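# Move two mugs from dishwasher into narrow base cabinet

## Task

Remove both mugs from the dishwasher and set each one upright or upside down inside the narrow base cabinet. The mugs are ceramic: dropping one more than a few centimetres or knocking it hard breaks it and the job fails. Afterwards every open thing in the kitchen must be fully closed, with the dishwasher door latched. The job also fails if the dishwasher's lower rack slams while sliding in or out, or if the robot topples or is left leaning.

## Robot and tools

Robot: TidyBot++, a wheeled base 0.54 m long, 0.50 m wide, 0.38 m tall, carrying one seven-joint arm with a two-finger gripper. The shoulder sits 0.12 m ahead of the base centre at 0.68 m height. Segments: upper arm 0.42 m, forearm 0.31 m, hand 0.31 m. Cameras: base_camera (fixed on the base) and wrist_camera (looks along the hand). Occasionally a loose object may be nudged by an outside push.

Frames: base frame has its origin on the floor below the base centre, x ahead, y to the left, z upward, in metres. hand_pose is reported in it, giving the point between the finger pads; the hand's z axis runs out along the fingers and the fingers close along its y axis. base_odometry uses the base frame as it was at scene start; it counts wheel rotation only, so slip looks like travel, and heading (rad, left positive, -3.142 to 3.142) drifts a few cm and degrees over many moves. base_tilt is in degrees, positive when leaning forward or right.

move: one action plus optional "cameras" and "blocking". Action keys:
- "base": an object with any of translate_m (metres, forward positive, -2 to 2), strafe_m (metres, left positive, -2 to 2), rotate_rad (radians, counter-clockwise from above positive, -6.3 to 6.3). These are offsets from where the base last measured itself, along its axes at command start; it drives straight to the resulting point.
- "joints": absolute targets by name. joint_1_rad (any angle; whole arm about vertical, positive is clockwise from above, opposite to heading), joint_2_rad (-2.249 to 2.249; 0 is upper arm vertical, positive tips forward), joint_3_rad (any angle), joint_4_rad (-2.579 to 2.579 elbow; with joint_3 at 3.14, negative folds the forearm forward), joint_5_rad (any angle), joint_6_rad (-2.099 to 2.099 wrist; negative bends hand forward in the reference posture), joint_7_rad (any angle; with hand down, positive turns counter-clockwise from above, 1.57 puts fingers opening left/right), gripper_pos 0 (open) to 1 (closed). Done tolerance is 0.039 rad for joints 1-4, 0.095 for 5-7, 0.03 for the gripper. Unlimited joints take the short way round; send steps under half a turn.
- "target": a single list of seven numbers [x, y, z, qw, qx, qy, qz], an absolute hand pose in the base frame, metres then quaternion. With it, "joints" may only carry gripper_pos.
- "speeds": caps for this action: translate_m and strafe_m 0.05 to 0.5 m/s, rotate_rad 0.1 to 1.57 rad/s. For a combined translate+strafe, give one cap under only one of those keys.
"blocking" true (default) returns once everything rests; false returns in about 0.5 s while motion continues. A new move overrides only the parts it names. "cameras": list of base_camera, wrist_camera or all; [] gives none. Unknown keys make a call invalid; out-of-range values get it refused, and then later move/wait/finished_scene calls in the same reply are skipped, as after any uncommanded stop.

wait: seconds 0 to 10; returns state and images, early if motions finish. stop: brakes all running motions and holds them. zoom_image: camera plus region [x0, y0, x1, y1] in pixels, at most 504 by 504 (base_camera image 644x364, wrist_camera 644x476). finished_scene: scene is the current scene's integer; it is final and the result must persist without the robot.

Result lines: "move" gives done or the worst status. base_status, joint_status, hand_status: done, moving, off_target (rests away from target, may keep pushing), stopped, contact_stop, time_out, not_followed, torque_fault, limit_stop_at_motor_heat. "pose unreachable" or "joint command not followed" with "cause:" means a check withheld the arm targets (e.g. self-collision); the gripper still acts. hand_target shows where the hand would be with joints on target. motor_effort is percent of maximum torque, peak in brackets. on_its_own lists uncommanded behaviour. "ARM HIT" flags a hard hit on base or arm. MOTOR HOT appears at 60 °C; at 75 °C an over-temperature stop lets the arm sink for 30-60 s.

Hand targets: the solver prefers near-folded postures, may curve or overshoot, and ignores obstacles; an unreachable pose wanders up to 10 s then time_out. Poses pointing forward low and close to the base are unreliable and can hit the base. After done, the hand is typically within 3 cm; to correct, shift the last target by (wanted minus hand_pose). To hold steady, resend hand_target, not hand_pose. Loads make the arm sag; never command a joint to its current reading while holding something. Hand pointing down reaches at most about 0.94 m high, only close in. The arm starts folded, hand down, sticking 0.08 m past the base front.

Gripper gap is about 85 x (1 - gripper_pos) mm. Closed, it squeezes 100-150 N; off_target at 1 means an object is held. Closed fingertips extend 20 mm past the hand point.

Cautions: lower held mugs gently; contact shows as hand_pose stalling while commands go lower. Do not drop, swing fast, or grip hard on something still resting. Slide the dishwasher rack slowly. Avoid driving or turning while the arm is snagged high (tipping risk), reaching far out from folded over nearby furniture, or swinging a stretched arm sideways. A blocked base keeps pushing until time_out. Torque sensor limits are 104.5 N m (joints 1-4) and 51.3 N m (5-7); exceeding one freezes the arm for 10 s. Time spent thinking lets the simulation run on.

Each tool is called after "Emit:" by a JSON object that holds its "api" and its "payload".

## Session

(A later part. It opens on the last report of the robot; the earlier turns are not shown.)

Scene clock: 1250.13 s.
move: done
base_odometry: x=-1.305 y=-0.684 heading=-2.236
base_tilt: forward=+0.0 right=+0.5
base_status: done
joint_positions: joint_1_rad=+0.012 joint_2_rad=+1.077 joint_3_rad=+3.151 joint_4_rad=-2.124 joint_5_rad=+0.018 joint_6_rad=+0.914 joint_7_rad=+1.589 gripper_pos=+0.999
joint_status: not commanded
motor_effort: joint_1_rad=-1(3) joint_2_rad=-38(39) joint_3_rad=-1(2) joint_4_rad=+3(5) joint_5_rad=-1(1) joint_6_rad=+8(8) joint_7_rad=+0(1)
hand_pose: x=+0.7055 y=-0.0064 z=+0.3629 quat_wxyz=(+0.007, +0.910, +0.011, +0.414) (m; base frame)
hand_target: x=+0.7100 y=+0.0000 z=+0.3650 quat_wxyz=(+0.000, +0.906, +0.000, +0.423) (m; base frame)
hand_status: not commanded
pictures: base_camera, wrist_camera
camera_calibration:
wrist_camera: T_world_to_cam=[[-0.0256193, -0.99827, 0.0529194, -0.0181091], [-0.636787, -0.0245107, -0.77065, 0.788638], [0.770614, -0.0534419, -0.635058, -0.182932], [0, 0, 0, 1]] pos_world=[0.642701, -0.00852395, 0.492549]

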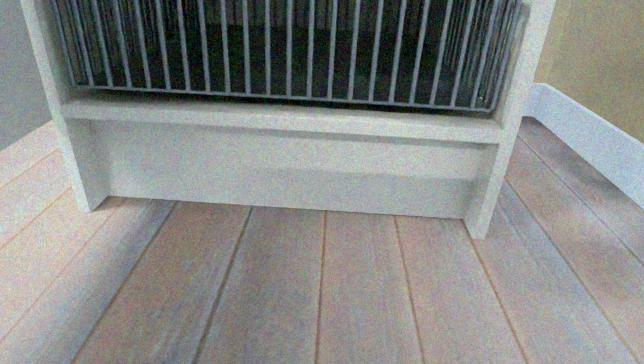

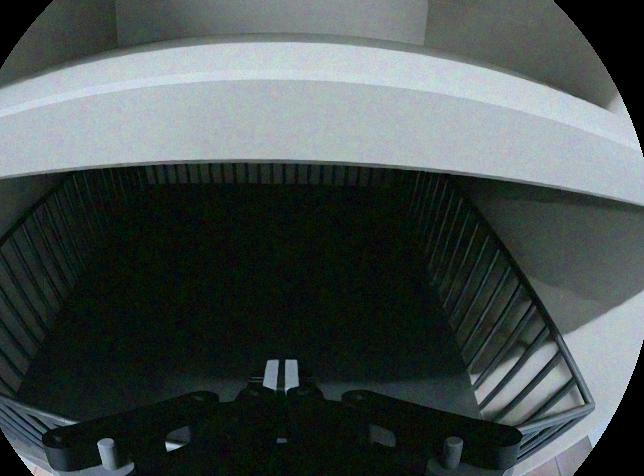

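Emit:
{"api": "move", "payload": {"base": {"translate_m":-0.08}, "speeds": {"translate_m":0.1}, "cameras": []}}

Emit:
{"api": "move", "payload": {"target": [0.70, 0.0, 0.333, 0, 0.9063, 0, 0.4226], "cameras": ["wrist_camera"]}}

Scene clock: 1257.33 s.
move: done
base_odometry: x=-1.256 y=-0.621 heading=-2.236
base_tilt: forward=+0.1 right=+0.4
base_status: done
joint_positions: joint_1_rad=+0.012 joint_2_rad=+1.077 joint_3_rad=+3.151 joint_4_rad=-2.124 joint_5_rad=+0.018 joint_6_rad=+0.914 joint_7_rad=+1.589 gripper_pos=+0.999
joint_status: not commanded
motor_effort: joint_1_rad=-1(2) joint_2_rad=-38(39) joint_3_rad=+0(2) joint_4_rad=+3(5) joint_5_rad=-1(1) joint_6_rad=+8(8) joint_7_rad=+0(1)
hand_pose: x=+0.7056 y=-0.0064 z=+0.3630 quat_wxyz=(+0.007, +0.910, +0.011, +0.414) (m; base frame)
hand_target: x=+0.7100 y=+0.0000 z=+0.3650 quat_wxyz=(+0.000, +0.906, +0.000, +0.423) (m; base frame)
hand_status: not commanded
pictures: none
No camera images: "cameras" was empty.

Scene clock: 1258.50 s.
move: done
base_odometry: x=-1.256 y=-0.621 heading=-2.236
base_tilt: forward=+0.1 right=+0.6
base_status: not commanded
joint_positions: joint_1_rad=+0.012 joint_2_rad=+1.163 joint_3_rad=+3.151 joint_4_rad=-2.124 joint_5_rad=+0.018 joint_6_rad=+0.977 joint_7_rad=+1.589 gripper_pos=+0.999
joint_status: not commanded
motor_effort: joint_1_rad=-2(2) joint_2_rad=-38(40) joint_3_rad=-1(2) joint_4_rad=+2(4) joint_5_rad=-1(1) joint_6_rad=+7(8) joint_7_rad=+0(1)
hand_pose: x=+0.6896 y=-0.0060 z=+0.3276 quat_wxyz=(+0.006, +0.915, +0.011, +0.404) (m; base frame)
hand_target: x=+0.7000 y=+0.0000 z=+0.3330 quat_wxyz=(+0.000, +0.906, +0.000, +0.423) (m; base frame)
hand_status: done (0.013 m and 2.8 deg from the pose sent, 0.031 m and 1.8 deg at the start)
pictures: wrist_camera
camera_calibration:
wrist_camera: T_world_to_cam=[[-0.0240171, -0.998338, 0.0523931, -0.0171132], [-0.654494, -0.0239136, -0.755689, 0.758674], [0.755685, -0.0524405, -0.652832, -0.176988], [0, 0, 0, 1]] pos_world=[0.629884, -0.00822356, 0.458674]

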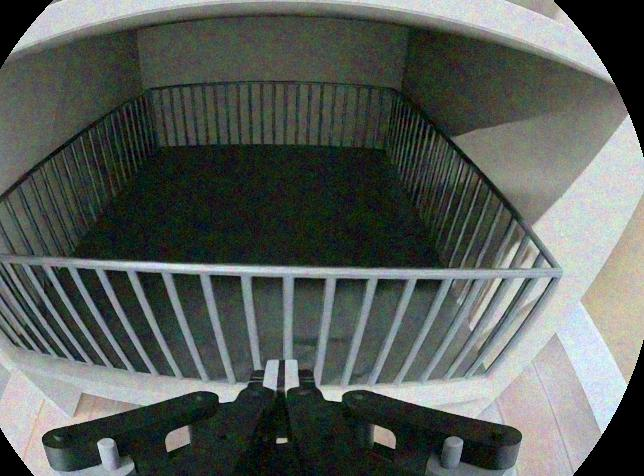

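Emit:
{"api": "move", "payload": {"target": [0.70, 0.0, 0.343, 0, 0.9063, 0, 0.4226], "cameras": []}}

Emit:
{"api": "move", "payload": {"base": {"translate_m":0.07}, "speeds": {"translate_m":0.05}, "cameras": ["wrist_camera", "base_camera"]}}

Scene clock: 1264.10 s.
move: done
base_odometry: x=-1.256 y=-0.621 heading=-2.236
base_tilt: forward=+0.1 right=+0.5
base_status: not commanded
joint_positions: joint_1_rad=+0.012 joint_2_rad=+1.143 joint_3_rad=+3.151 joint_4_rad=-2.124 joint_5_rad=+0.018 joint_6_rad=+0.977 joint_7_rad=+1.589 gripper_pos=+0.999
joint_status: not commanded
motor_effort: joint_1_rad=-1(2) joint_2_rad=-38(40) joint_3_rad=-1(2) joint_4_rad=+2(3) joint_5_rad=-1(1) joint_6_rad=+7(8) joint_7_rad=+0(1)
hand_pose: x=+0.6966 y=-0.0060 z=+0.3394 quat_wxyz=(+0.006, +0.911, +0.011, +0.413) (m; base frame)
hand_target: x=+0.7000 y=+0.0000 z=+0.3430 quat_wxyz=(+0.000, +0.906, +0.000, +0.423) (m; base frame)
hand_status: done (0.008 m and 1.9 deg from the pose sent, 0.020 m and 2.8 deg at the start)
pictures: none
No camera images: "cameras" was empty.

Scene clock: 1266.03 s.
move: done
base_odometry: x=-1.299 y=-0.676 heading=-2.236
base_tilt: forward=+0.1 right=+0.5
base_status: done
joint_positions: joint_1_rad=+0.011 joint_2_rad=+1.129 joint_3_rad=+3.152 joint_4_rad=-2.165 joint_5_rad=+0.018 joint_6_rad=+0.977 joint_7_rad=+1.589 gripper_pos=+0.999
joint_status: not commanded
motor_effort: joint_1_rad=-2(4) joint_2_rad=-35(39) joint_3_rad=-1(4) joint_4_rad=+9(13) joint_5_rad=+0(2) joint_6_rad=+8(9) joint_7_rad=+0(1)
hand_pose: x=+0.6805 y=-0.0059 z=+0.3398 quat_wxyz=(+0.006, +0.916, +0.011, +0.401) (m; base frame)
hand_target: x=+0.7000 y=+0.0000 z=+0.3430 quat_wxyz=(+0.000, +0.906, +0.000, +0.423) (m; base frame)
hand_status: not commanded
pictures: base_camera, wrist_camera
camera_calibration:
wrist_camera: T_world_to_cam=[[-0.0237381, -0.998315, 0.0529553, -0.0182067], [-0.658893, -0.0242142, -0.751847, 0.763616], [0.751862, -0.0527393, -0.657208, -0.158101], [0, 0, 0, 1]] pos_world=[0.62158, -0.00802383, 0.471181]

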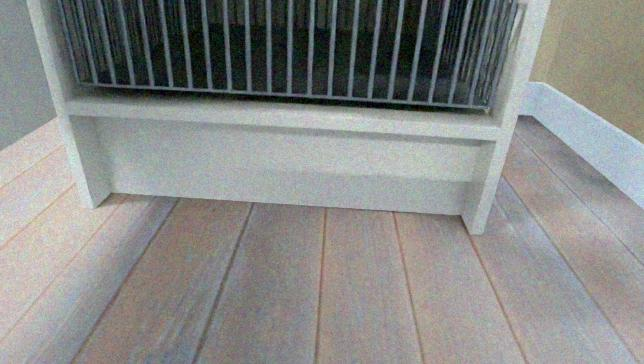

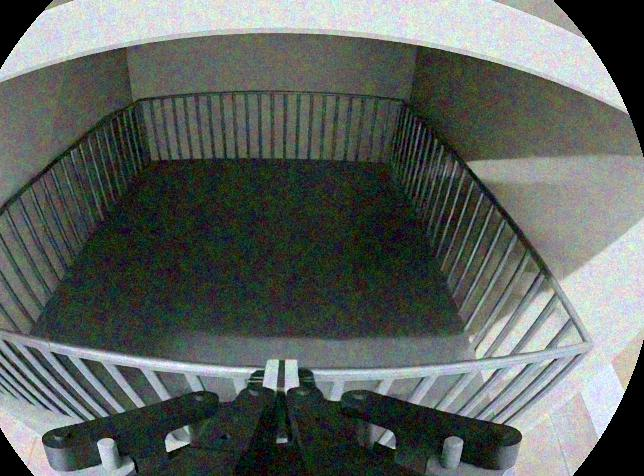

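Emit:
{"api": "zoom_image", "payload": {"camera": "wrist_camera", "region": [440, 200, 644, 476]}}

Emit:
{"api": "zoom_image", "payload": {"camera": "base_camera", "region": [20, 0, 300, 240]}}

Emit:
{"api": "zoom_image", "payload": {"camera": "base_camera", "region": [360, 0, 600, 240]}}

Scaled by 1.826.

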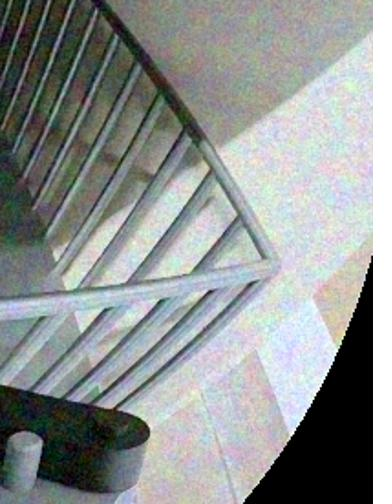

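Scaled by 1.800.

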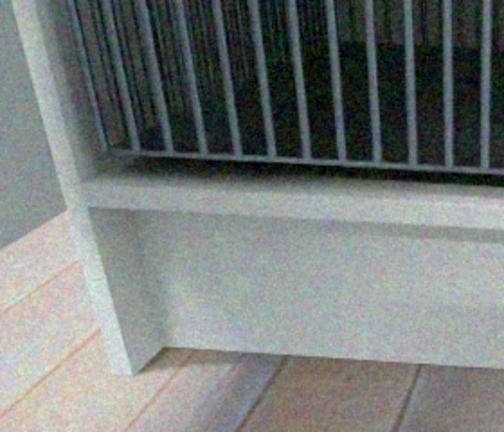

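Scaled by 2.100.

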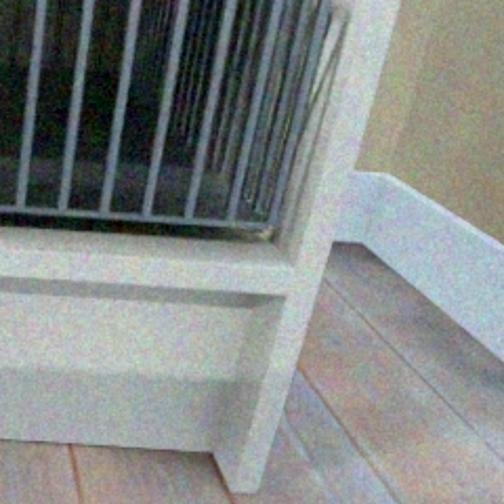

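Emit:
{"api": "move", "payload": {"base": {"translate_m":-0.3}, "speeds": {"translate_m":0.2}, "cameras": []}}

Emit:
{"api": "move", "payload": {"joints": {"joint_1_rad":0.0,"joint_2_rad":-0.334,"joint_3_rad":3.14,"joint_4_rad":-2.5,"joint_5_rad":0.0,"joint_6_rad":-0.5,"joint_7_rad":1.57}, "cameras": ["base_camera", "wrist_camera"]}}

Scene clock: 1290.83 s.
move: done
base_odometry: x=-1.113 y=-0.440 heading=-2.237
base_tilt: forward=+0.1 right=+0.5
base_status: done
joint_positions: joint_1_rad=+0.010 joint_2_rad=+1.131 joint_3_rad=+3.152 joint_4_rad=-2.124 joint_5_rad=+0.018 joint_6_rad=+0.977 joint_7_rad=+1.589 gripper_pos=+0.999
joint_status: not commanded
motor_effort: joint_1_rad=-1(3) joint_2_rad=-38(39) joint_3_rad=-2(3) joint_4_rad=+3(8) joint_5_rad=-1(1) joint_6_rad=+8(8) joint_7_rad=+0(1)
hand_pose: x=+0.7007 y=-0.0060 z=+0.3461 quat_wxyz=(+0.007, +0.908, +0.011, +0.418) (m; base frame)
hand_target: x=+0.7000 y=+0.0000 z=+0.3430 quat_wxyz=(+0.000, +0.906, +0.000, +0.423) (m; base frame)
hand_status: not commanded
pictures: none
No camera images: "cameras" was empty.

Scene clock: 1293.93 s.
move: done
base_odometry: x=-1.113 y=-0.440 heading=-2.237
base_tilt: forward=+0.1 right=+0.5
base_status: not commanded
joint_positions: joint_1_rad=+0.010 joint_2_rad=-0.327 joint_3_rad=+3.152 joint_4_rad=-2.488 joint_5_rad=+0.018 joint_6_rad=-0.442 joint_7_rad=+1.589 gripper_pos=+0.999
joint_status: all done
motor_effort: joint_1_rad=-1(3) joint_2_rad=-5(41) joint_3_rad=+0(3) joint_4_rad=+17(18) joint_5_rad=-1(1) joint_6_rad=+5(9) joint_7_rad=+0(1)
hand_pose: x=+0.4047 y=-0.0068 z=+0.6381 quat_wxyz=(+0.009, +0.964, +0.005, +0.266) (m; base frame)
hand_target: x=+0.3839 y=+0.0017 z=+0.6263 quat_wxyz=(+0.000, +0.972, +0.000, +0.236) (m; base frame)
hand_status: not commanded
pictures: base_camera, wrist_camera
camera_calibration:
wrist_camera: T_world_to_cam=[[-0.0225905, -0.997749, 0.063139, -0.0484792], [-0.844998, -0.0146962, -0.534567, 0.742826], [0.534292, -0.0654284, -0.842764, 0.451585], [0, 0, 0, 1]] pos_world=[0.385313, -0.0079069, 0.780731]

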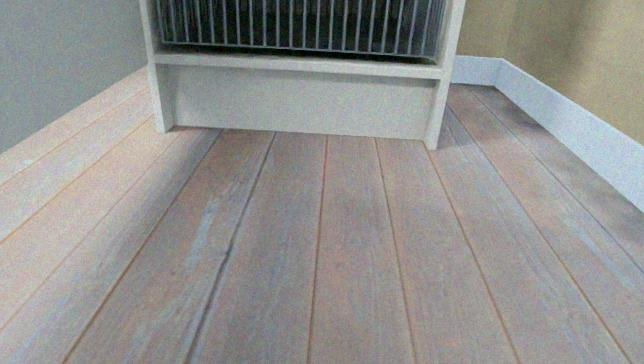

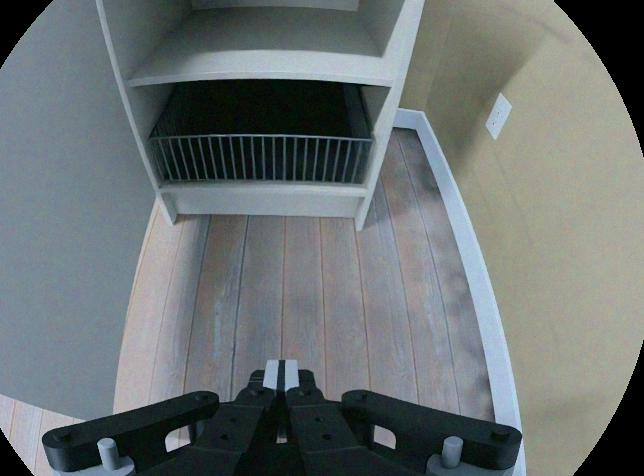

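Emit:
{"api": "move", "payload": {"base": {"translate_m":-0.2}, "speeds": {"translate_m":0.25}, "cameras": []}}

Emit:
{"api": "move", "payload": {"base": {"strafe_m":0.78}, "speeds": {"strafe_m":0.3}}}

Scene clock: 1301.83 s.
move: done
base_odometry: x=-0.990 y=-0.283 heading=-2.238
base_tilt: forward=+0.1 right=+0.5
base_status: done
joint_positions: joint_1_rad=+0.010 joint_2_rad=-0.333 joint_3_rad=+3.152 joint_4_rad=-2.493 joint_5_rad=+0.018 joint_6_rad=-0.449 joint_7_rad=+1.589 gripper_pos=+0.999
joint_status: not commanded
motor_effort: joint_1_rad=-1(2) joint_2_rad=-4(7) joint_3_rad=+0(1) joint_4_rad=+18(19) joint_5_rad=-1(1) joint_6_rad=+6(6) joint_7_rad=+0(1)
hand_pose: x=+0.4008 y=-0.0067 z=+0.6366 quat_wxyz=(+0.009, +0.965, +0.005, +0.263) (m; base frame)
hand_target: x=+0.3839 y=+0.0017 z=+0.6263 quat_wxyz=(+0.000, +0.972, +0.000, +0.236) (m; base frame)
hand_status: not commanded
pictures: none
No camera images: "cameras" was empty.

Scene clock: 1305.30 s.
move: done
base_odometry: x=-0.377 y=-0.765 heading=-2.238
base_tilt: forward=+0.1 right=+0.5
base_status: done
joint_positions: joint_1_rad=+0.010 joint_2_rad=-0.333 joint_3_rad=+3.150 joint_4_rad=-2.493 joint_5_rad=+0.018 joint_6_rad=-0.449 joint_7_rad=+1.589 gripper_pos=+0.999
joint_status: not commanded
motor_effort: joint_1_rad=-1(2) joint_2_rad=-5(5) joint_3_rad=+0(2) joint_4_rad=+18(18) joint_5_rad=+0(1) joint_6_rad=+6(6) joint_7_rad=+0(1)
hand_pose: x=+0.4008 y=-0.0062 z=+0.6366 quat_wxyz=(+0.009, +0.965, +0.006, +0.263) (m; base frame)
hand_target: x=+0.3839 y=+0.0017 z=+0.6263 quat_wxyz=(+0.000, +0.972, +0.000, +0.236) (m; base frame)
hand_status: not commanded
pictures: base_camera, wrist_camera
camera_calibration:
wrist_camera: T_world_to_cam=[[-0.020459, -0.997754, 0.063791, -0.0491944], [-0.847883, -0.0164947, -0.529926, 0.736996], [0.529788, -0.0649291, -0.845641, 0.456159], [0, 0, 0, 1]] pos_world=[0.382212, -0.0073094, 0.779438]

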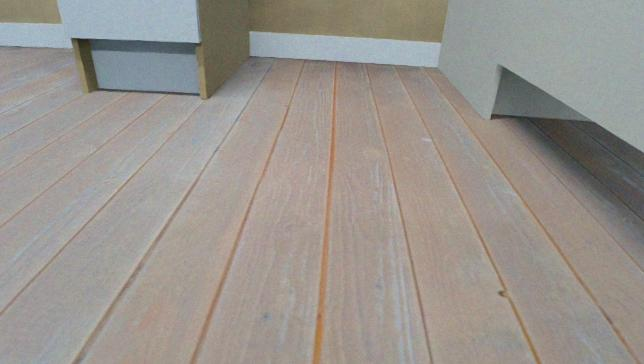

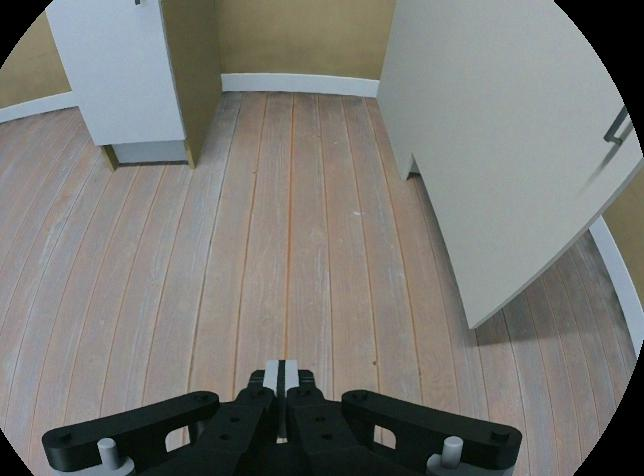

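Emit:
{"api": "move", "payload": {"target": [0.72, -0.10, 0.40, 0, 0.9135, 0, 0.4067], "cameras": []}}

Emit:
{"api": "move", "payload": {"base": {"strafe_m":-0.45}, "speeds": {"strafe_m":0.12}}}

Scene clock: 1314.83 s.
move: done
base_odometry: x=-0.377 y=-0.765 heading=-2.238
base_tilt: forward=+0.1 right=+0.6
base_status: not commanded
joint_positions: joint_1_rad=+0.295 joint_2_rad=+0.954 joint_3_rad=+3.086 joint_4_rad=-2.078 joint_5_rad=+0.202 joint_6_rad=+0.663 joint_7_rad=+1.589 gripper_pos=+0.999
joint_status: not commanded
motor_effort: joint_1_rad=-1(2) joint_2_rad=-38(39) joint_3_rad=-3(4) joint_4_rad=+6(18) joint_5_rad=+0(1) joint_6_rad=+7(8) joint_7_rad=+0(1)
hand_pose: x=+0.7031 y=-0.1026 z=+0.3923 quat_wxyz=(+0.005, +0.925, -0.025, +0.380) (m; base frame)
hand_target: x=+0.7200 y=-0.1000 z=+0.4000 quat_wxyz=(+0.000, +0.914, +0.000, +0.407) (m; base frame)
hand_status: done (0.019 m and 4.4 deg from the pose sent, 0.408 m and 17.5 deg at the start)
pictures: none
No camera images: "cameras" was empty.

Scene clock: 1319.20 s.
move: done
base_odometry: x=-0.730 y=-0.487 heading=-2.238
base_tilt: forward=+0.0 right=+0.6
base_status: done
joint_positions: joint_1_rad=+0.311 joint_2_rad=+0.955 joint_3_rad=+3.072 joint_4_rad=-2.075 joint_5_rad=+0.210 joint_6_rad=+0.666 joint_7_rad=+1.589 gripper_pos=+0.999
joint_status: not commanded
motor_effort: joint_1_rad=-2(3) joint_2_rad=-38(40) joint_3_rad=-3(4) joint_4_rad=+6(8) joint_5_rad=+0(2) joint_6_rad=+8(8) joint_7_rad=+0(1)
hand_pose: x=+0.7055 y=-0.1024 z=+0.3945 quat_wxyz=(+0.000, +0.923, -0.026, +0.384) (m; base frame)
hand_target: x=+0.7200 y=-0.1000 z=+0.4000 quat_wxyz=(+0.000, +0.914, +0.000, +0.407) (m; base frame)
hand_status: not commanded
pictures: base_camera, wrist_camera
camera_calibration:
wrist_camera: T_world_to_cam=[[-0.0856643, -0.996212, 0.014967, -0.0580503], [-0.684458, 0.047927, -0.727476, 0.834651], [0.724002, -0.072563, -0.68597, -0.116999], [0, 0, 0, 1]] pos_world=[0.651018, -0.106323, 0.527799]

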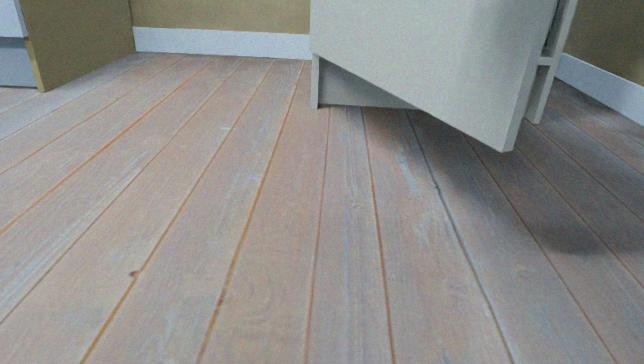

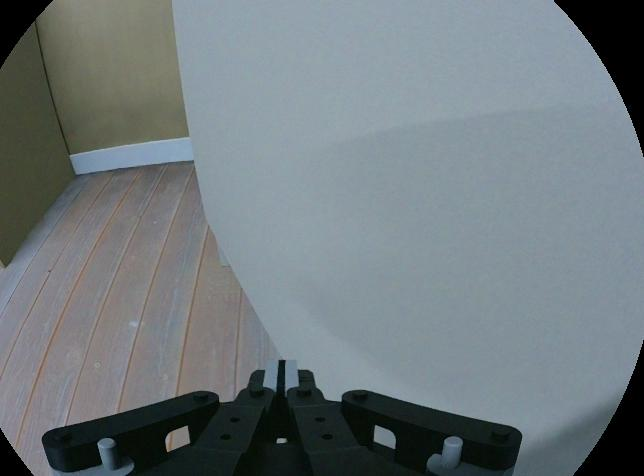

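Emit:
{"api": "move", "payload": {"base": {"translate_m":0.18,"strafe_m":-0.1}, "speeds": {"translate_m":0.12}, "cameras": ["base_camera", "wrist_camera"]}}

Scene clock: 1331.20 s.
move: done
base_odometry: x=-0.921 y=-0.566 heading=-2.238
base_tilt: forward=+0.1 right=+0.6
base_status: done
joint_positions: joint_1_rad=+0.311 joint_2_rad=+0.956 joint_3_rad=+3.070 joint_4_rad=-2.069 joint_5_rad=+0.212 joint_6_rad=+0.668 joint_7_rad=+1.589 gripper_pos=+0.999
joint_status: not commanded
motor_effort: joint_1_rad=-2(3) joint_2_rad=-38(40) joint_3_rad=-2(4) joint_4_rad=+6(12) joint_5_rad=+0(2) joint_6_rad=+7(10) joint_7_rad=+0(1)
hand_pose: x=+0.7088 y=-0.1020 z=+0.3959 quat_wxyz=(+0.000, +0.921, -0.025, +0.388) (m; base frame)
hand_target: x=+0.7200 y=-0.1000 z=+0.4000 quat_wxyz=(+0.000, +0.914, +0.000, +0.407) (m; base frame)
hand_status: not commanded
pictures: base_camera, wrist_camera
camera_calibration:
wrist_camera: T_world_to_cam=[[-0.0835149, -0.9964, 0.01458, -0.0586817], [-0.679371, 0.0462265, -0.732337, 0.835994], [0.729027, -0.0710663, -0.680786, -0.123966], [0, 0, 0, 1]] pos_world=[0.653425, -0.105925, 0.528691]

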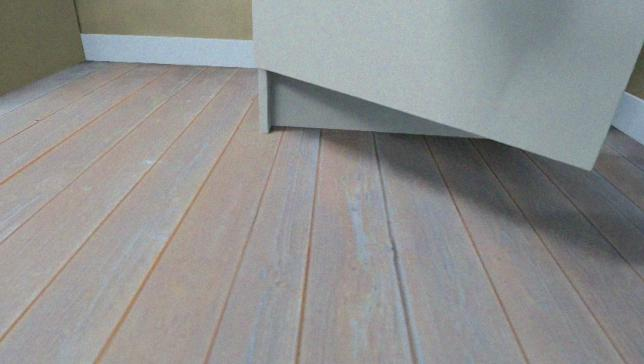

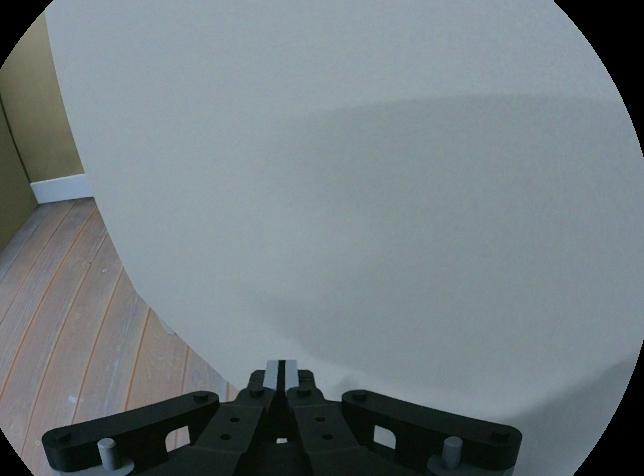

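Emit:
{"api": "move", "payload": {"base": {"translate_m":0.10,"strafe_m":-0.2}, "speeds": {"translate_m":0.1}, "cameras": ["base_camera"]}}

Scene clock: 1337.27 s.
move: done
base_odometry: x=-1.140 y=-0.521 heading=-2.238
base_tilt: forward=+0.1 right=+0.5
base_status: done
joint_positions: joint_1_rad=+0.311 joint_2_rad=+0.956 joint_3_rad=+3.070 joint_4_rad=-2.069 joint_5_rad=+0.212 joint_6_rad=+0.669 joint_7_rad=+1.589 gripper_pos=+0.999
joint_status: not commanded
motor_effort: joint_1_rad=-1(3) joint_2_rad=-38(39) joint_3_rad=-2(4) joint_4_rad=+6(7) joint_5_rad=+0(1) joint_6_rad=+8(8) joint_7_rad=+0(1)
hand_pose: x=+0.7089 y=-0.1024 z=+0.3960 quat_wxyz=(+0.000, +0.921, -0.025, +0.388) (m; base frame)
hand_target: x=+0.7200 y=-0.1000 z=+0.4000 quat_wxyz=(+0.000, +0.914, +0.000, +0.407) (m; base frame)
hand_status: not commanded
pictures: base_camera

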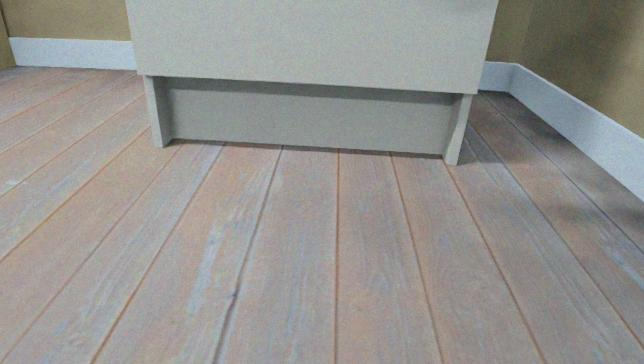

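Emit:
{"api": "move", "payload": {"base": {"translate_m":0.14}, "speeds": {"translate_m":0.08}, "cameras": ["base_camera"]}}

Emit:
{"api": "move", "payload": {"base": {"translate_m":0.05}, "speeds": {"translate_m":0.05}, "cameras": ["base_camera", "wrist_camera"]}}

Scene clock: 1343.50 s.
move: done
base_odometry: x=-1.227 y=-0.631 heading=-2.238
base_tilt: forward=+0.1 right=+0.5
base_status: done
joint_positions: joint_1_rad=+0.312 joint_2_rad=+0.956 joint_3_rad=+3.070 joint_4_rad=-2.068 joint_5_rad=+0.212 joint_6_rad=+0.669 joint_7_rad=+1.589 gripper_pos=+0.999
joint_status: not commanded
motor_effort: joint_1_rad=-1(3) joint_2_rad=-38(40) joint_3_rad=-3(4) joint_4_rad=+6(8) joint_5_rad=-1(1) joint_6_rad=+7(8) joint_7_rad=+0(1)
hand_pose: x=+0.7097 y=-0.1027 z=+0.3962 quat_wxyz=(+0.000, +0.921, -0.025, +0.389) (m; base frame)
hand_target: x=+0.7200 y=-0.1000 z=+0.4000 quat_wxyz=(+0.000, +0.914, +0.000, +0.407) (m; base frame)
hand_status: not commanded
pictures: base_camera

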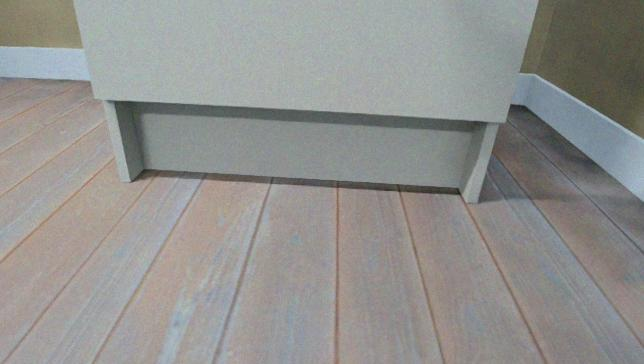

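Scene clock: 1345.00 s.
move: done
base_odometry: x=-1.258 y=-0.670 heading=-2.238
base_tilt: forward=+0.1 right=+0.5
base_status: done
joint_positions: joint_1_rad=+0.312 joint_2_rad=+0.975 joint_3_rad=+3.071 joint_4_rad=-2.108 joint_5_rad=+0.213 joint_6_rad=+0.669 joint_7_rad=+1.589 gripper_pos=+0.999
joint_status: not commanded
motor_effort: joint_1_rad=-2(4) joint_2_rad=-42(44) joint_3_rad=-5(7) joint_4_rad=+15(18) joint_5_rad=+0(1) joint_6_rad=+13(15) joint_7_rad=+0(1)
hand_pose: x=+0.6837 y=-0.0952 z=+0.3760 quat_wxyz=(-0.007, +0.932, -0.027, +0.362) (m; base frame)
hand_target: x=+0.7200 y=-0.1000 z=+0.4000 quat_wxyz=(+0.000, +0.914, +0.000, +0.407) (m; base frame)
hand_status: not commanded
pictures: base_camera, wrist_camera
camera_calibration:
wrist_camera: T_world_to_cam=[[-0.0817337, -0.996648, 0.00354943, -0.0508437], [-0.717963, 0.0564083, -0.693792, 0.817021], [0.691266, -0.0592545, -0.720167, -0.0768925], [0, 0, 0, 1]] pos_world=[0.635588, -0.101316, 0.511647]

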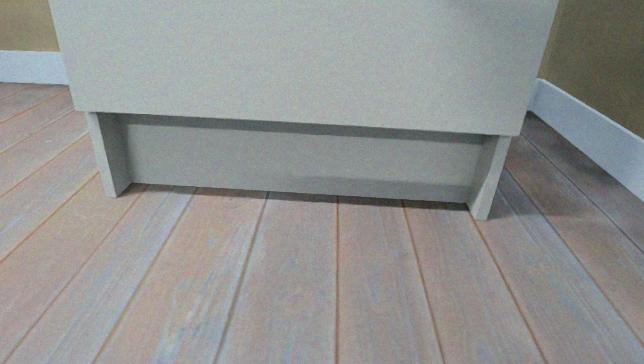

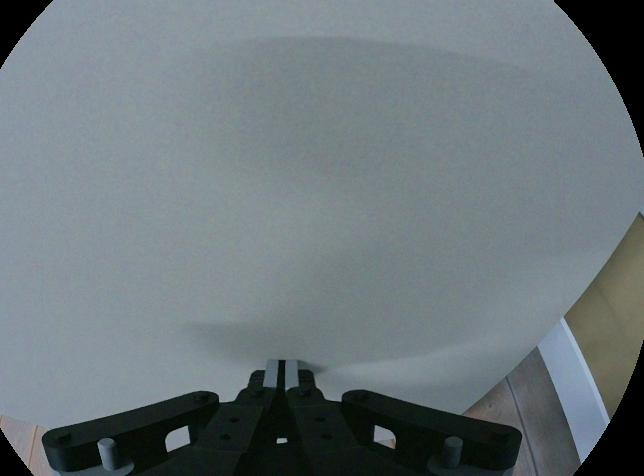

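Emit:
{"api": "move", "payload": {"base": {"translate_m":-0.25}, "speeds": {"translate_m":0.2}, "cameras": ["base_camera"]}}

Emit:
{"api": "zoom_image", "payload": {"camera": "base_camera", "region": [380, 0, 560, 180]}}

Emit:
{"api": "move", "payload": {"joints": {"joint_1_rad":0.0,"joint_2_rad":-0.334,"joint_3_rad":3.14,"joint_4_rad":-1.7,"joint_5_rad":0.0,"joint_6_rad":-0.8,"joint_7_rad":1.57}, "cameras": ["wrist_camera"]}}

Scene clock: 1361.40 s.
move: done
base_odometry: x=-1.103 y=-0.474 heading=-2.238
base_tilt: forward=+0.1 right=+0.5
base_status: done
joint_positions: joint_1_rad=+0.312 joint_2_rad=+0.963 joint_3_rad=+3.071 joint_4_rad=-2.059 joint_5_rad=+0.213 joint_6_rad=+0.688 joint_7_rad=+1.589 gripper_pos=+0.999
joint_status: not commanded
motor_effort: joint_1_rad=-2(3) joint_2_rad=-38(41) joint_3_rad=-3(4) joint_4_rad=+6(14) joint_5_rad=+0(1) joint_6_rad=+8(13) joint_7_rad=+0(1)
hand_pose: x=+0.7159 y=-0.1042 z=+0.3984 quat_wxyz=(+0.001, +0.917, -0.026, +0.398) (m; base frame)
hand_target: x=+0.7200 y=-0.1000 z=+0.4000 quat_wxyz=(+0.000, +0.914, +0.000, +0.407) (m; base frame)
hand_status: not commanded
pictures: base_camera

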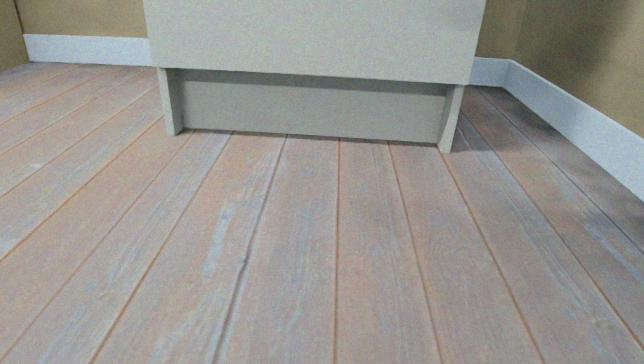

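Scaled by 2.800.

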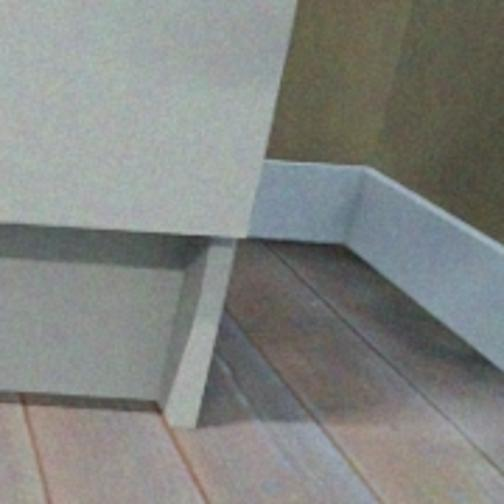

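Scene clock: 1364.33 s.
move: done
base_odometry: x=-1.103 y=-0.474 heading=-2.238
base_tilt: forward=+0.1 right=+0.5
base_status: not commanded
joint_positions: joint_1_rad=+0.027 joint_2_rad=-0.334 joint_3_rad=+3.122 joint_4_rad=-1.726 joint_5_rad=+0.052 joint_6_rad=-0.740 joint_7_rad=+1.589 gripper_pos=+0.999
joint_status: all done
motor_effort: joint_1_rad=-1(2) joint_2_rad=-9(41) joint_3_rad=+1(4) joint_4_rad=+22(22) joint_5_rad=+0(2) joint_6_rad=+9(9) joint_7_rad=+0(2)
hand_pose: x=+0.5538 y=-0.0112 z=+0.9698 quat_wxyz=(+0.034, +0.875, +0.014, +0.483) (m; base frame)
hand_target: x=+0.5466 y=+0.0022 z=+0.9687 quat_wxyz=(+0.000, +0.883, +0.000, +0.469) (m; base frame)
hand_status: not commanded
pictures: wrist_camera
camera_calibration:
wrist_camera: T_world_to_cam=[[-0.0514512, -0.993859, 0.0979645, -0.0881319], [-0.510556, -0.0581298, -0.857878, 1.17389], [0.858304, -0.0941551, -0.504429, 0.1434], [0, 0, 0, 1]] pos_world=[0.471719, -0.00585103, 1.08802]

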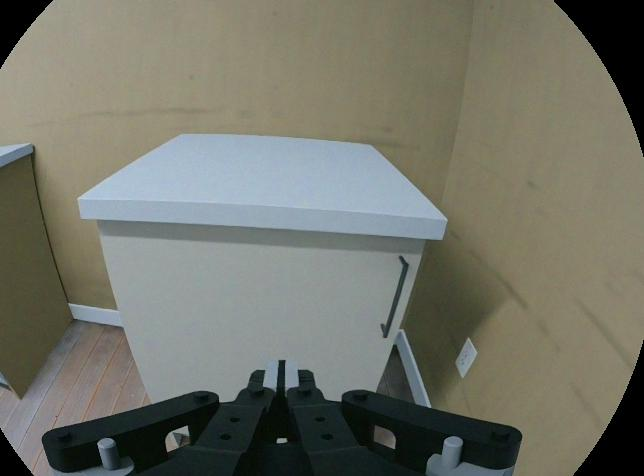

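Emit:
{"api": "move", "payload": {"base": {"rotate_rad":1.571}, "cameras": []}}

Emit:
{"api": "move", "payload": {"base": {"translate_m":1.35,"strafe_m":0.18}, "joints": {"joint_4_rad":-2.1,"joint_6_rad":-0.3}}}

Scene clock: 1476.40 s.
move: done
base_odometry: x=-1.103 y=-0.474 heading=-0.668
base_tilt: forward=+0.0 right=+0.5
base_status: done
joint_positions: joint_1_rad=+0.018 joint_2_rad=-0.334 joint_3_rad=+3.131 joint_4_rad=-1.726 joint_5_rad=+0.045 joint_6_rad=-0.742 joint_7_rad=+1.589 gripper_pos=+0.999
joint_status: not commanded
motor_effort: joint_1_rad=-1(3) joint_2_rad=-9(11) joint_3_rad=-1(2) joint_4_rad=+22(22) joint_5_rad=+0(1) joint_6_rad=+7(9) joint_7_rad=+0(1)
hand_pose: x=+0.5535 y=-0.0105 z=+0.9692 quat_wxyz=(+0.029, +0.875, +0.013, +0.482) (m; base frame)
hand_target: x=+0.5466 y=+0.0022 z=+0.9687 quat_wxyz=(+0.000, +0.883, +0.000, +0.469) (m; base frame)
hand_status: not commanded
pictures: none
No camera images: "cameras" was empty.

Scene clock: 1480.13 s.
move: done
base_odometry: x=+0.068 y=-1.169 heading=-0.667
base_tilt: forward=+0.0 right=+0.5
base_status: done
joint_positions: joint_1_rad=+0.018 joint_2_rad=-0.336 joint_3_rad=+3.131 joint_4_rad=-2.090 joint_5_rad=+0.045 joint_6_rad=-0.341 joint_7_rad=+1.589 gripper_pos=+0.999
joint_status: all done
motor_effort: joint_1_rad=-1(2) joint_2_rad=-9(11) joint_3_rad=+0(1) joint_4_rad=+22(24) joint_5_rad=+0(1) joint_6_rad=+9(10) joint_7_rad=+0(1)
hand_pose: x=+0.5587 y=-0.0062 z=+0.8656 quat_wxyz=(+0.025, +0.866, +0.020, +0.499) (m; base frame)
hand_target: x=+0.5633 y=+0.0021 z=+0.8704 quat_wxyz=(+0.000, +0.859, +0.000, +0.512) (m; base frame)
hand_status: not commanded
pictures: base_camera, wrist_camera
camera_calibration:
wrist_camera: T_world_to_cam=[[-0.0351899, -0.995552, 0.0873955, -0.0726444], [-0.478711, -0.0599727, -0.875922, 1.08513], [0.877267, -0.0726608, -0.474471, 0.0506635], [0, 0, 0, 1]] pos_world=[0.472464, -0.00356169, 0.98088]

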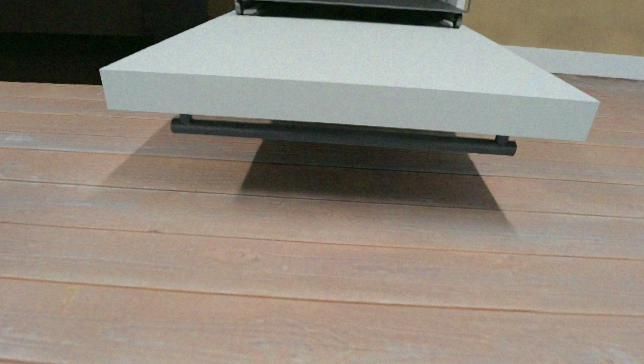

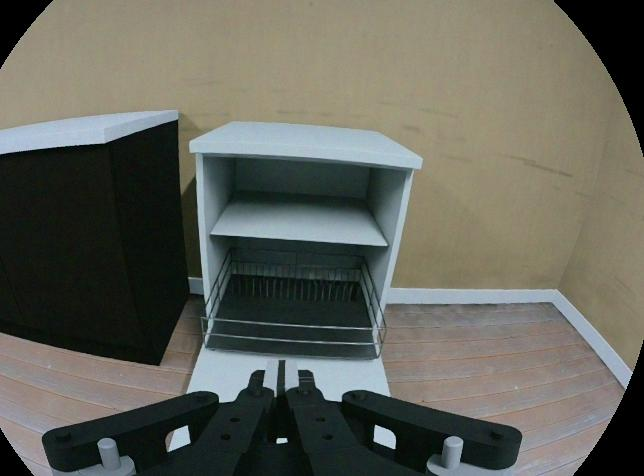

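Emit:
{"api": "move", "payload": {"base": {"translate_m":0.2,"strafe_m":-0.05,"rotate_rad":-0.012}, "speeds": {"translate_m":0.2}, "cameras": []}}

Emit:
{"api": "move", "payload": {"target": [0.80, 0.0, 0.50, 0, 0.9239, 0, 0.3827], "cameras": []}}

Emit:
{"api": "move", "payload": {"target": [0.89, 0.0, 0.39, 0, 0.9239, 0, 0.3827], "cameras": ["wrist_camera"]}}

Scene clock: 1495.00 s.
move: done
base_odometry: x=+0.195 y=-1.332 heading=-0.679
base_tilt: forward=+0.1 right=+0.5
base_status: done
joint_positions: joint_1_rad=+0.018 joint_2_rad=-0.334 joint_3_rad=+3.131 joint_4_rad=-2.091 joint_5_rad=+0.045 joint_6_rad=-0.340 joint_7_rad=+1.589 gripper_pos=+0.999
joint_status: not commanded
motor_effort: joint_1_rad=-1(2) joint_2_rad=-9(12) joint_3_rad=-1(3) joint_4_rad=+22(23) joint_5_rad=-1(1) joint_6_rad=+9(9) joint_7_rad=-1(1)
hand_pose: x=+0.5588 y=-0.0062 z=+0.8648 quat_wxyz=(+0.025, +0.866, +0.020, +0.498) (m; base frame)
hand_target: x=+0.5633 y=+0.0021 z=+0.8704 quat_wxyz=(+0.000, +0.859, +0.000, +0.512) (m; base frame)
hand_status: not commanded
pictures: none
No camera images: "cameras" was empty.

Scene clock: 1497.40 s.
move: done
base_odometry: x=+0.195 y=-1.332 heading=-0.679
base_tilt: forward=+0.1 right=+0.5
base_status: not commanded
joint_positions: joint_1_rad=+0.018 joint_2_rad=+0.750 joint_3_rad=+3.131 joint_4_rad=-1.832 joint_5_rad=+0.045 joint_6_rad=+0.169 joint_7_rad=+1.589 gripper_pos=+0.999
joint_status: not commanded
motor_effort: joint_1_rad=-2(2) joint_2_rad=-40(42) joint_3_rad=+0(2) joint_4_rad=+13(22) joint_5_rad=-1(1) joint_6_rad=+7(9) joint_7_rad=+0(1)
hand_pose: x=+0.7797 y=-0.0015 z=+0.4912 quat_wxyz=(+0.006, +0.934, +0.025, +0.356) (m; base frame)
hand_target: x=+0.8000 y=+0.0000 z=+0.5000 quat_wxyz=(+0.000, +0.924, +0.000, +0.383) (m; base frame)
hand_status: done (0.022 m and 4.3 deg from the pose sent, 0.437 m and 15.3 deg at the start)
pictures: none
No camera images: "cameras" was empty.

Scene clock: 1498.90 s.
move: done
base_odometry: x=+0.195 y=-1.332 heading=-0.679
base_tilt: forward=+0.1 right=+0.5
base_status: not commanded
joint_positions: joint_1_rad=+0.018 joint_2_rad=+1.090 joint_3_rad=+3.131 joint_4_rad=-1.473 joint_5_rad=+0.045 joint_6_rad=+0.170 joint_7_rad=+1.589 gripper_pos=+0.999
joint_status: not commanded
motor_effort: joint_1_rad=+0(2) joint_2_rad=-48(51) joint_3_rad=-1(2) joint_4_rad=+13(14) joint_5_rad=-1(1) joint_6_rad=+7(8) joint_7_rad=+0(1)
hand_pose: x=+0.8757 y=-0.0033 z=+0.3850 quat_wxyz=(+0.006, +0.931, +0.023, +0.365) (m; base frame)
hand_target: x=+0.8900 y=+0.0000 z=+0.3900 quat_wxyz=(+0.000, +0.924, +0.000, +0.383) (m; base frame)
hand_status: done (0.016 m and 3.4 deg from the pose sent, 0.150 m and 4.3 deg at the start)
pictures: wrist_camera
camera_calibration:
wrist_camera: T_world_to_cam=[[0.00235476, -0.99799, 0.0633254, -0.0402509], [-0.713883, -0.0460222, -0.698751, 0.953847], [0.700261, -0.0435615, -0.712556, -0.208511], [0, 0, 0, 1]] pos_world=[0.827042, -0.00535493, 0.520475]

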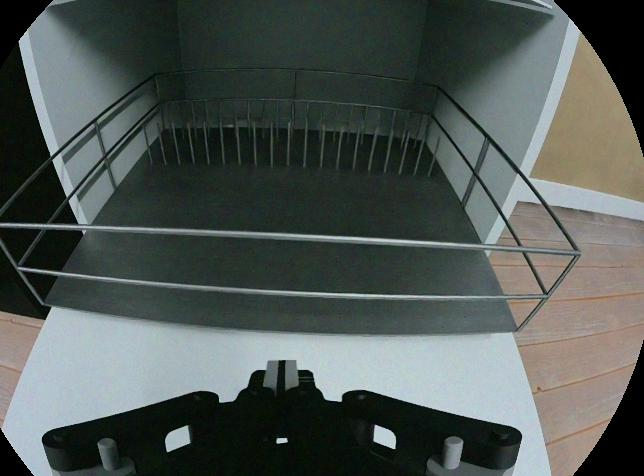

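Emit:
{"api": "move", "payload": {"target": [0.945, 0.0, 0.402, 0, 0.9239, 0, 0.3827], "cameras": ["wrist_camera"]}}

Scene clock: 1510.43 s.
move: done
base_odometry: x=+0.195 y=-1.332 heading=-0.679
base_tilt: forward=+0.1 right=+0.4
base_status: not commanded
joint_positions: joint_1_rad=+0.018 joint_2_rad=+1.140 joint_3_rad=+3.131 joint_4_rad=-1.228 joint_5_rad=+0.045 joint_6_rad=+0.072 joint_7_rad=+1.589 gripper_pos=+0.999
joint_status: not commanded
motor_effort: joint_1_rad=-1(2) joint_2_rad=-52(53) joint_3_rad=-2(2) joint_4_rad=+17(17) joint_5_rad=+0(1) joint_6_rad=+7(8) joint_7_rad=+0(1)
hand_pose: x=+0.9540 y=-0.0064 z=+0.4266 quat_wxyz=(+0.010, +0.912, +0.021, +0.410) (m; base frame)
hand_target: x=+0.9450 y=+0.0000 z=+0.4020 quat_wxyz=(+0.000, +0.924, +0.000, +0.383) (m; base frame)
hand_status: done (0.027 m and 4.4 deg from the pose sent, 0.071 m and 3.4 deg at the start)
pictures: wrist_camera
camera_calibration:
wrist_camera: T_world_to_cam=[[-0.00819176, -0.997683, 0.0675444, -0.0379258], [-0.642457, -0.0465102, -0.764909, 0.998712], [0.766278, -0.0496603, -0.640588, -0.32754], [0, 0, 0, 1]] pos_world=[0.892306, -0.00765332, 0.556668]

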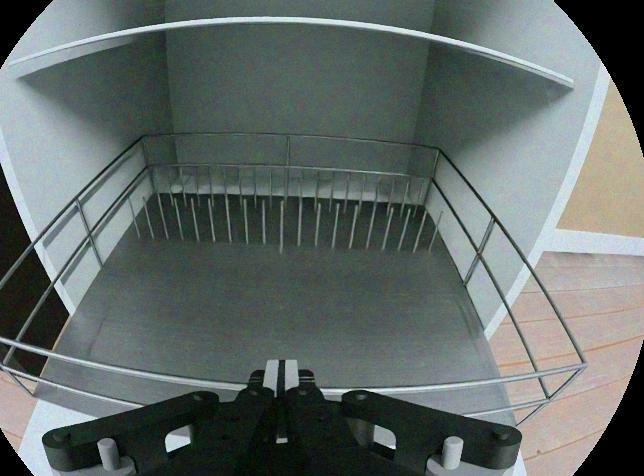

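Emit:
{"api": "move", "payload": {"target": [0.905, 0.0, 0.40, 0, 0.9239, 0, 0.3827], "cameras": []}}

Emit:
{"api": "move", "payload": {"target": [0.92, 0.0, 0.38, 0, 0.9239, 0, 0.3827], "cameras": ["wrist_camera"]}}

Scene clock: 1515.30 s.
move: done
base_odometry: x=+0.195 y=-1.332 heading=-0.679
base_tilt: forward=+0.1 right=+0.5
base_status: not commanded
joint_positions: joint_1_rad=+0.018 joint_2_rad=+1.104 joint_3_rad=+3.131 joint_4_rad=-1.378 joint_5_rad=+0.045 joint_6_rad=+0.095 joint_7_rad=+1.589 gripper_pos=+0.999
joint_status: not commanded
motor_effort: joint_1_rad=-1(2) joint_2_rad=-50(52) joint_3_rad=-1(2) joint_4_rad=+15(17) joint_5_rad=-1(1) joint_6_rad=+7(8) joint_7_rad=+0(1)
hand_pose: x=+0.9005 y=-0.0048 z=+0.3961 quat_wxyz=(+0.008, +0.929, +0.022, +0.368) (m; base frame)
hand_target: x=+0.9050 y=+0.0000 z=+0.4000 quat_wxyz=(+0.000, +0.924, +0.000, +0.383) (m; base frame)
hand_status: done (0.008 m and 3.2 deg from the pose sent, 0.056 m and 4.4 deg at the start)
pictures: none
No camera images: "cameras" was empty.

Scene clock: 1516.20 s.
move: done
base_odometry: x=+0.195 y=-1.332 heading=-0.679
base_tilt: forward=+0.1 right=+0.5
base_status: not commanded
joint_positions: joint_1_rad=+0.018 joint_2_rad=+1.145 joint_3_rad=+3.131 joint_4_rad=-1.327 joint_5_rad=+0.045 joint_6_rad=+0.095 joint_7_rad=+1.589 gripper_pos=+0.999
joint_status: not commanded
motor_effort: joint_1_rad=-1(1) joint_2_rad=-50(52) joint_3_rad=-2(2) joint_4_rad=+15(16) joint_5_rad=-1(1) joint_6_rad=+8(8) joint_7_rad=+0(1)
hand_pose: x=+0.9126 y=-0.0051 z=+0.3845 quat_wxyz=(+0.008, +0.928, +0.022, +0.373) (m; base frame)
hand_target: x=+0.9200 y=+0.0000 z=+0.3800 quat_wxyz=(+0.000, +0.924, +0.000, +0.383) (m; base frame)
hand_status: done (0.010 m and 2.9 deg from the pose sent, 0.026 m and 3.2 deg at the start)
pictures: wrist_camera
camera_calibration:
wrist_camera: T_world_to_cam=[[-0.00136245, -0.997818, 0.0660174, -0.039745], [-0.70274, -0.0460125, -0.709957, 0.973931], [0.711445, -0.0473603, -0.701144, -0.249329], [0, 0, 0, 1]] pos_world=[0.86175, -0.00665354, 0.519258]

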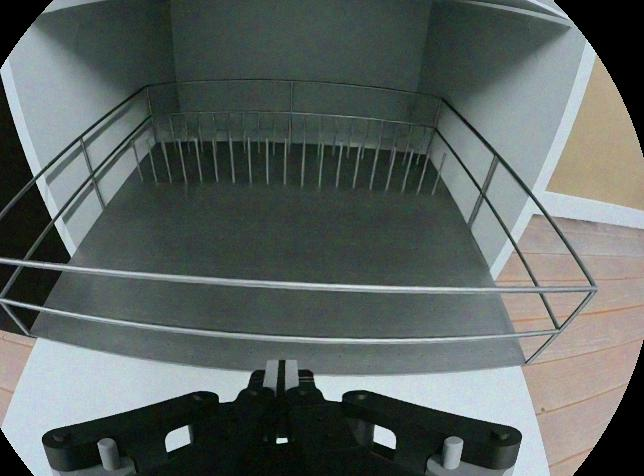

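Emit:
{"api": "move", "payload": {"target": [0.915, 0.0, 0.400, 0, 0.9239, 0, 0.3827], "cameras": ["wrist_camera"]}}

Scene clock: 1520.93 s.
move: done
base_odometry: x=+0.195 y=-1.332 heading=-0.679
base_tilt: forward=+0.1 right=+0.5
base_status: not commanded
joint_positions: joint_1_rad=+0.018 joint_2_rad=+1.111 joint_3_rad=+3.131 joint_4_rad=-1.342 joint_5_rad=+0.045 joint_6_rad=+0.095 joint_7_rad=+1.589 gripper_pos=+0.999
joint_status: not commanded
motor_effort: joint_1_rad=-1(1) joint_2_rad=-50(53) joint_3_rad=-2(2) joint_4_rad=+15(16) joint_5_rad=+0(1) joint_6_rad=+7(8) joint_7_rad=+0(1)
hand_pose: x=+0.9156 y=-0.0051 z=+0.4057 quat_wxyz=(+0.008, +0.924, +0.022, +0.382) (m; base frame)
hand_target: x=+0.9150 y=+0.0000 z=+0.4000 quat_wxyz=(+0.000, +0.924, +0.000, +0.383) (m; base frame)
hand_status: done (0.008 m and 2.7 deg from the pose sent, 0.016 m and 2.9 deg at the start)
pictures: wrist_camera
camera_calibration:
wrist_camera: T_world_to_cam=[[-0.0025309, -0.997789, 0.0664093, -0.0402808], [-0.688588, -0.046418, -0.723665, 0.983738], [0.725148, -0.0475602, -0.686948, -0.254948], [0, 0, 0, 1]] pos_world=[0.862163, -0.00665398, 0.539436]

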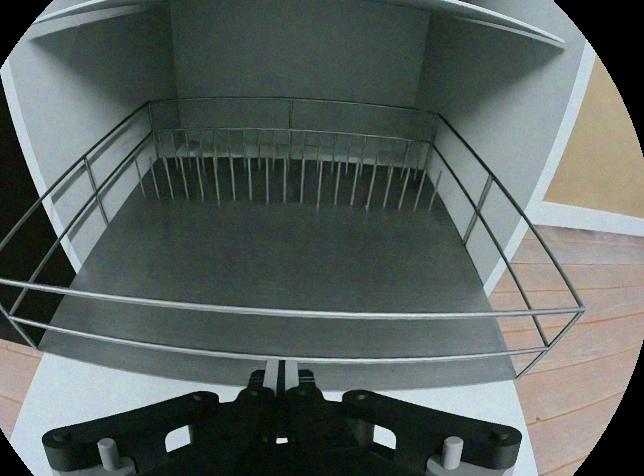

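Emit:
{"api": "move", "payload": {"target": [0.915, 0.0, 0.372, 0, 0.9239, 0, 0.3827], "cameras": ["wrist_camera"]}}

Emit:
{"api": "move", "payload": {"base": {"translate_m":0.10}, "speeds": {"translate_m":0.05}, "cameras": ["wrist_camera"]}}

Scene clock: 1532.87 s.
move: done
base_odometry: x=+0.195 y=-1.332 heading=-0.679
base_tilt: forward=+0.2 right=+0.4
base_status: not commanded
joint_positions: joint_1_rad=+0.018 joint_2_rad=+1.159 joint_3_rad=+3.131 joint_4_rad=-1.339 joint_5_rad=+0.045 joint_6_rad=+0.112 joint_7_rad=+1.589 gripper_pos=+0.999
joint_status: not commanded
motor_effort: joint_1_rad=-1(2) joint_2_rad=-51(53) joint_3_rad=-2(2) joint_4_rad=+15(16) joint_5_rad=+0(1) joint_6_rad=+7(8) joint_7_rad=+0(0)
hand_pose: x=+0.9064 y=-0.0048 z=+0.3722 quat_wxyz=(+0.007, +0.929, +0.022, +0.369) (m; base frame)
hand_target: x=+0.9150 y=+0.0000 z=+0.3720 quat_wxyz=(+0.000, +0.924, +0.000, +0.383) (m; base frame)
hand_status: done (0.010 m and 3.2 deg from the pose sent, 0.034 m and 2.7 deg at the start)
pictures: wrist_camera
camera_calibration:
wrist_camera: T_world_to_cam=[[-0.000423223, -0.997869, 0.0652528, -0.0391842], [-0.708969, -0.0457195, -0.703757, 0.964245], [0.70524, -0.04656, -0.707438, -0.245651], [0, 0, 0, 1]] pos_world=[0.856845, -0.00645346, 0.507368]

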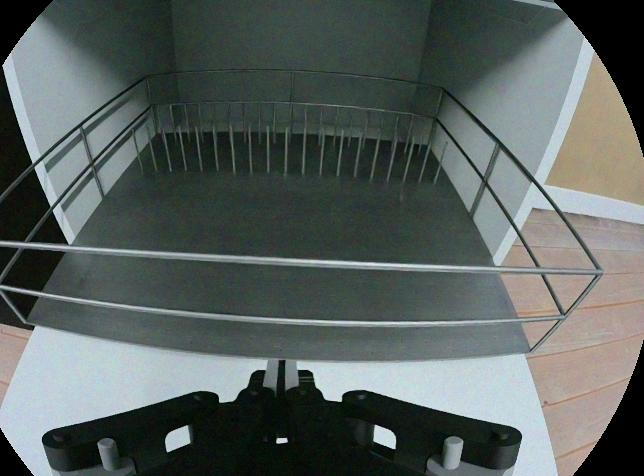

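Scene clock: 1535.33 s.
move: done
base_odometry: x=+0.273 y=-1.395 heading=-0.679
base_tilt: forward=+0.2 right=+0.5
base_status: done
joint_positions: joint_1_rad=+0.017 joint_2_rad=+1.162 joint_3_rad=+3.131 joint_4_rad=-1.339 joint_5_rad=+0.045 joint_6_rad=+0.114 joint_7_rad=+1.589 gripper_pos=+0.999
joint_status: not commanded
motor_effort: joint_1_rad=-2(3) joint_2_rad=-50(54) joint_3_rad=-1(3) joint_4_rad=+14(19) joint_5_rad=-1(1) joint_6_rad=+7(11) joint_7_rad=+0(1)
hand_pose: x=+0.9060 y=-0.0044 z=+0.3701 quat_wxyz=(+0.007, +0.930, +0.022, +0.368) (m; base frame)
hand_target: x=+0.9150 y=+0.0000 z=+0.3720 quat_wxyz=(+0.000, +0.924, +0.000, +0.383) (m; base frame)
hand_status: not commanded
pictures: wrist_camera
camera_calibration:
wrist_camera: T_world_to_cam=[[0.000158269, -0.997874, 0.0651771, -0.0392149], [-0.7099, -0.0460165, -0.702797, 0.96295], [0.704302, -0.046158, -0.708398, -0.245548], [0, 0, 0, 1]] pos_world=[0.856545, -0.00615398, 0.505369]

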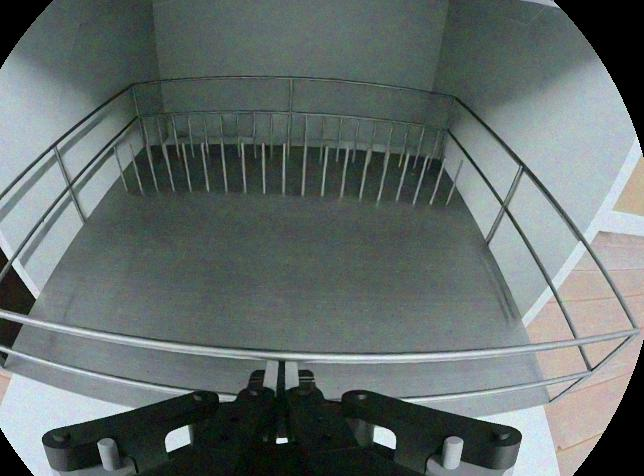

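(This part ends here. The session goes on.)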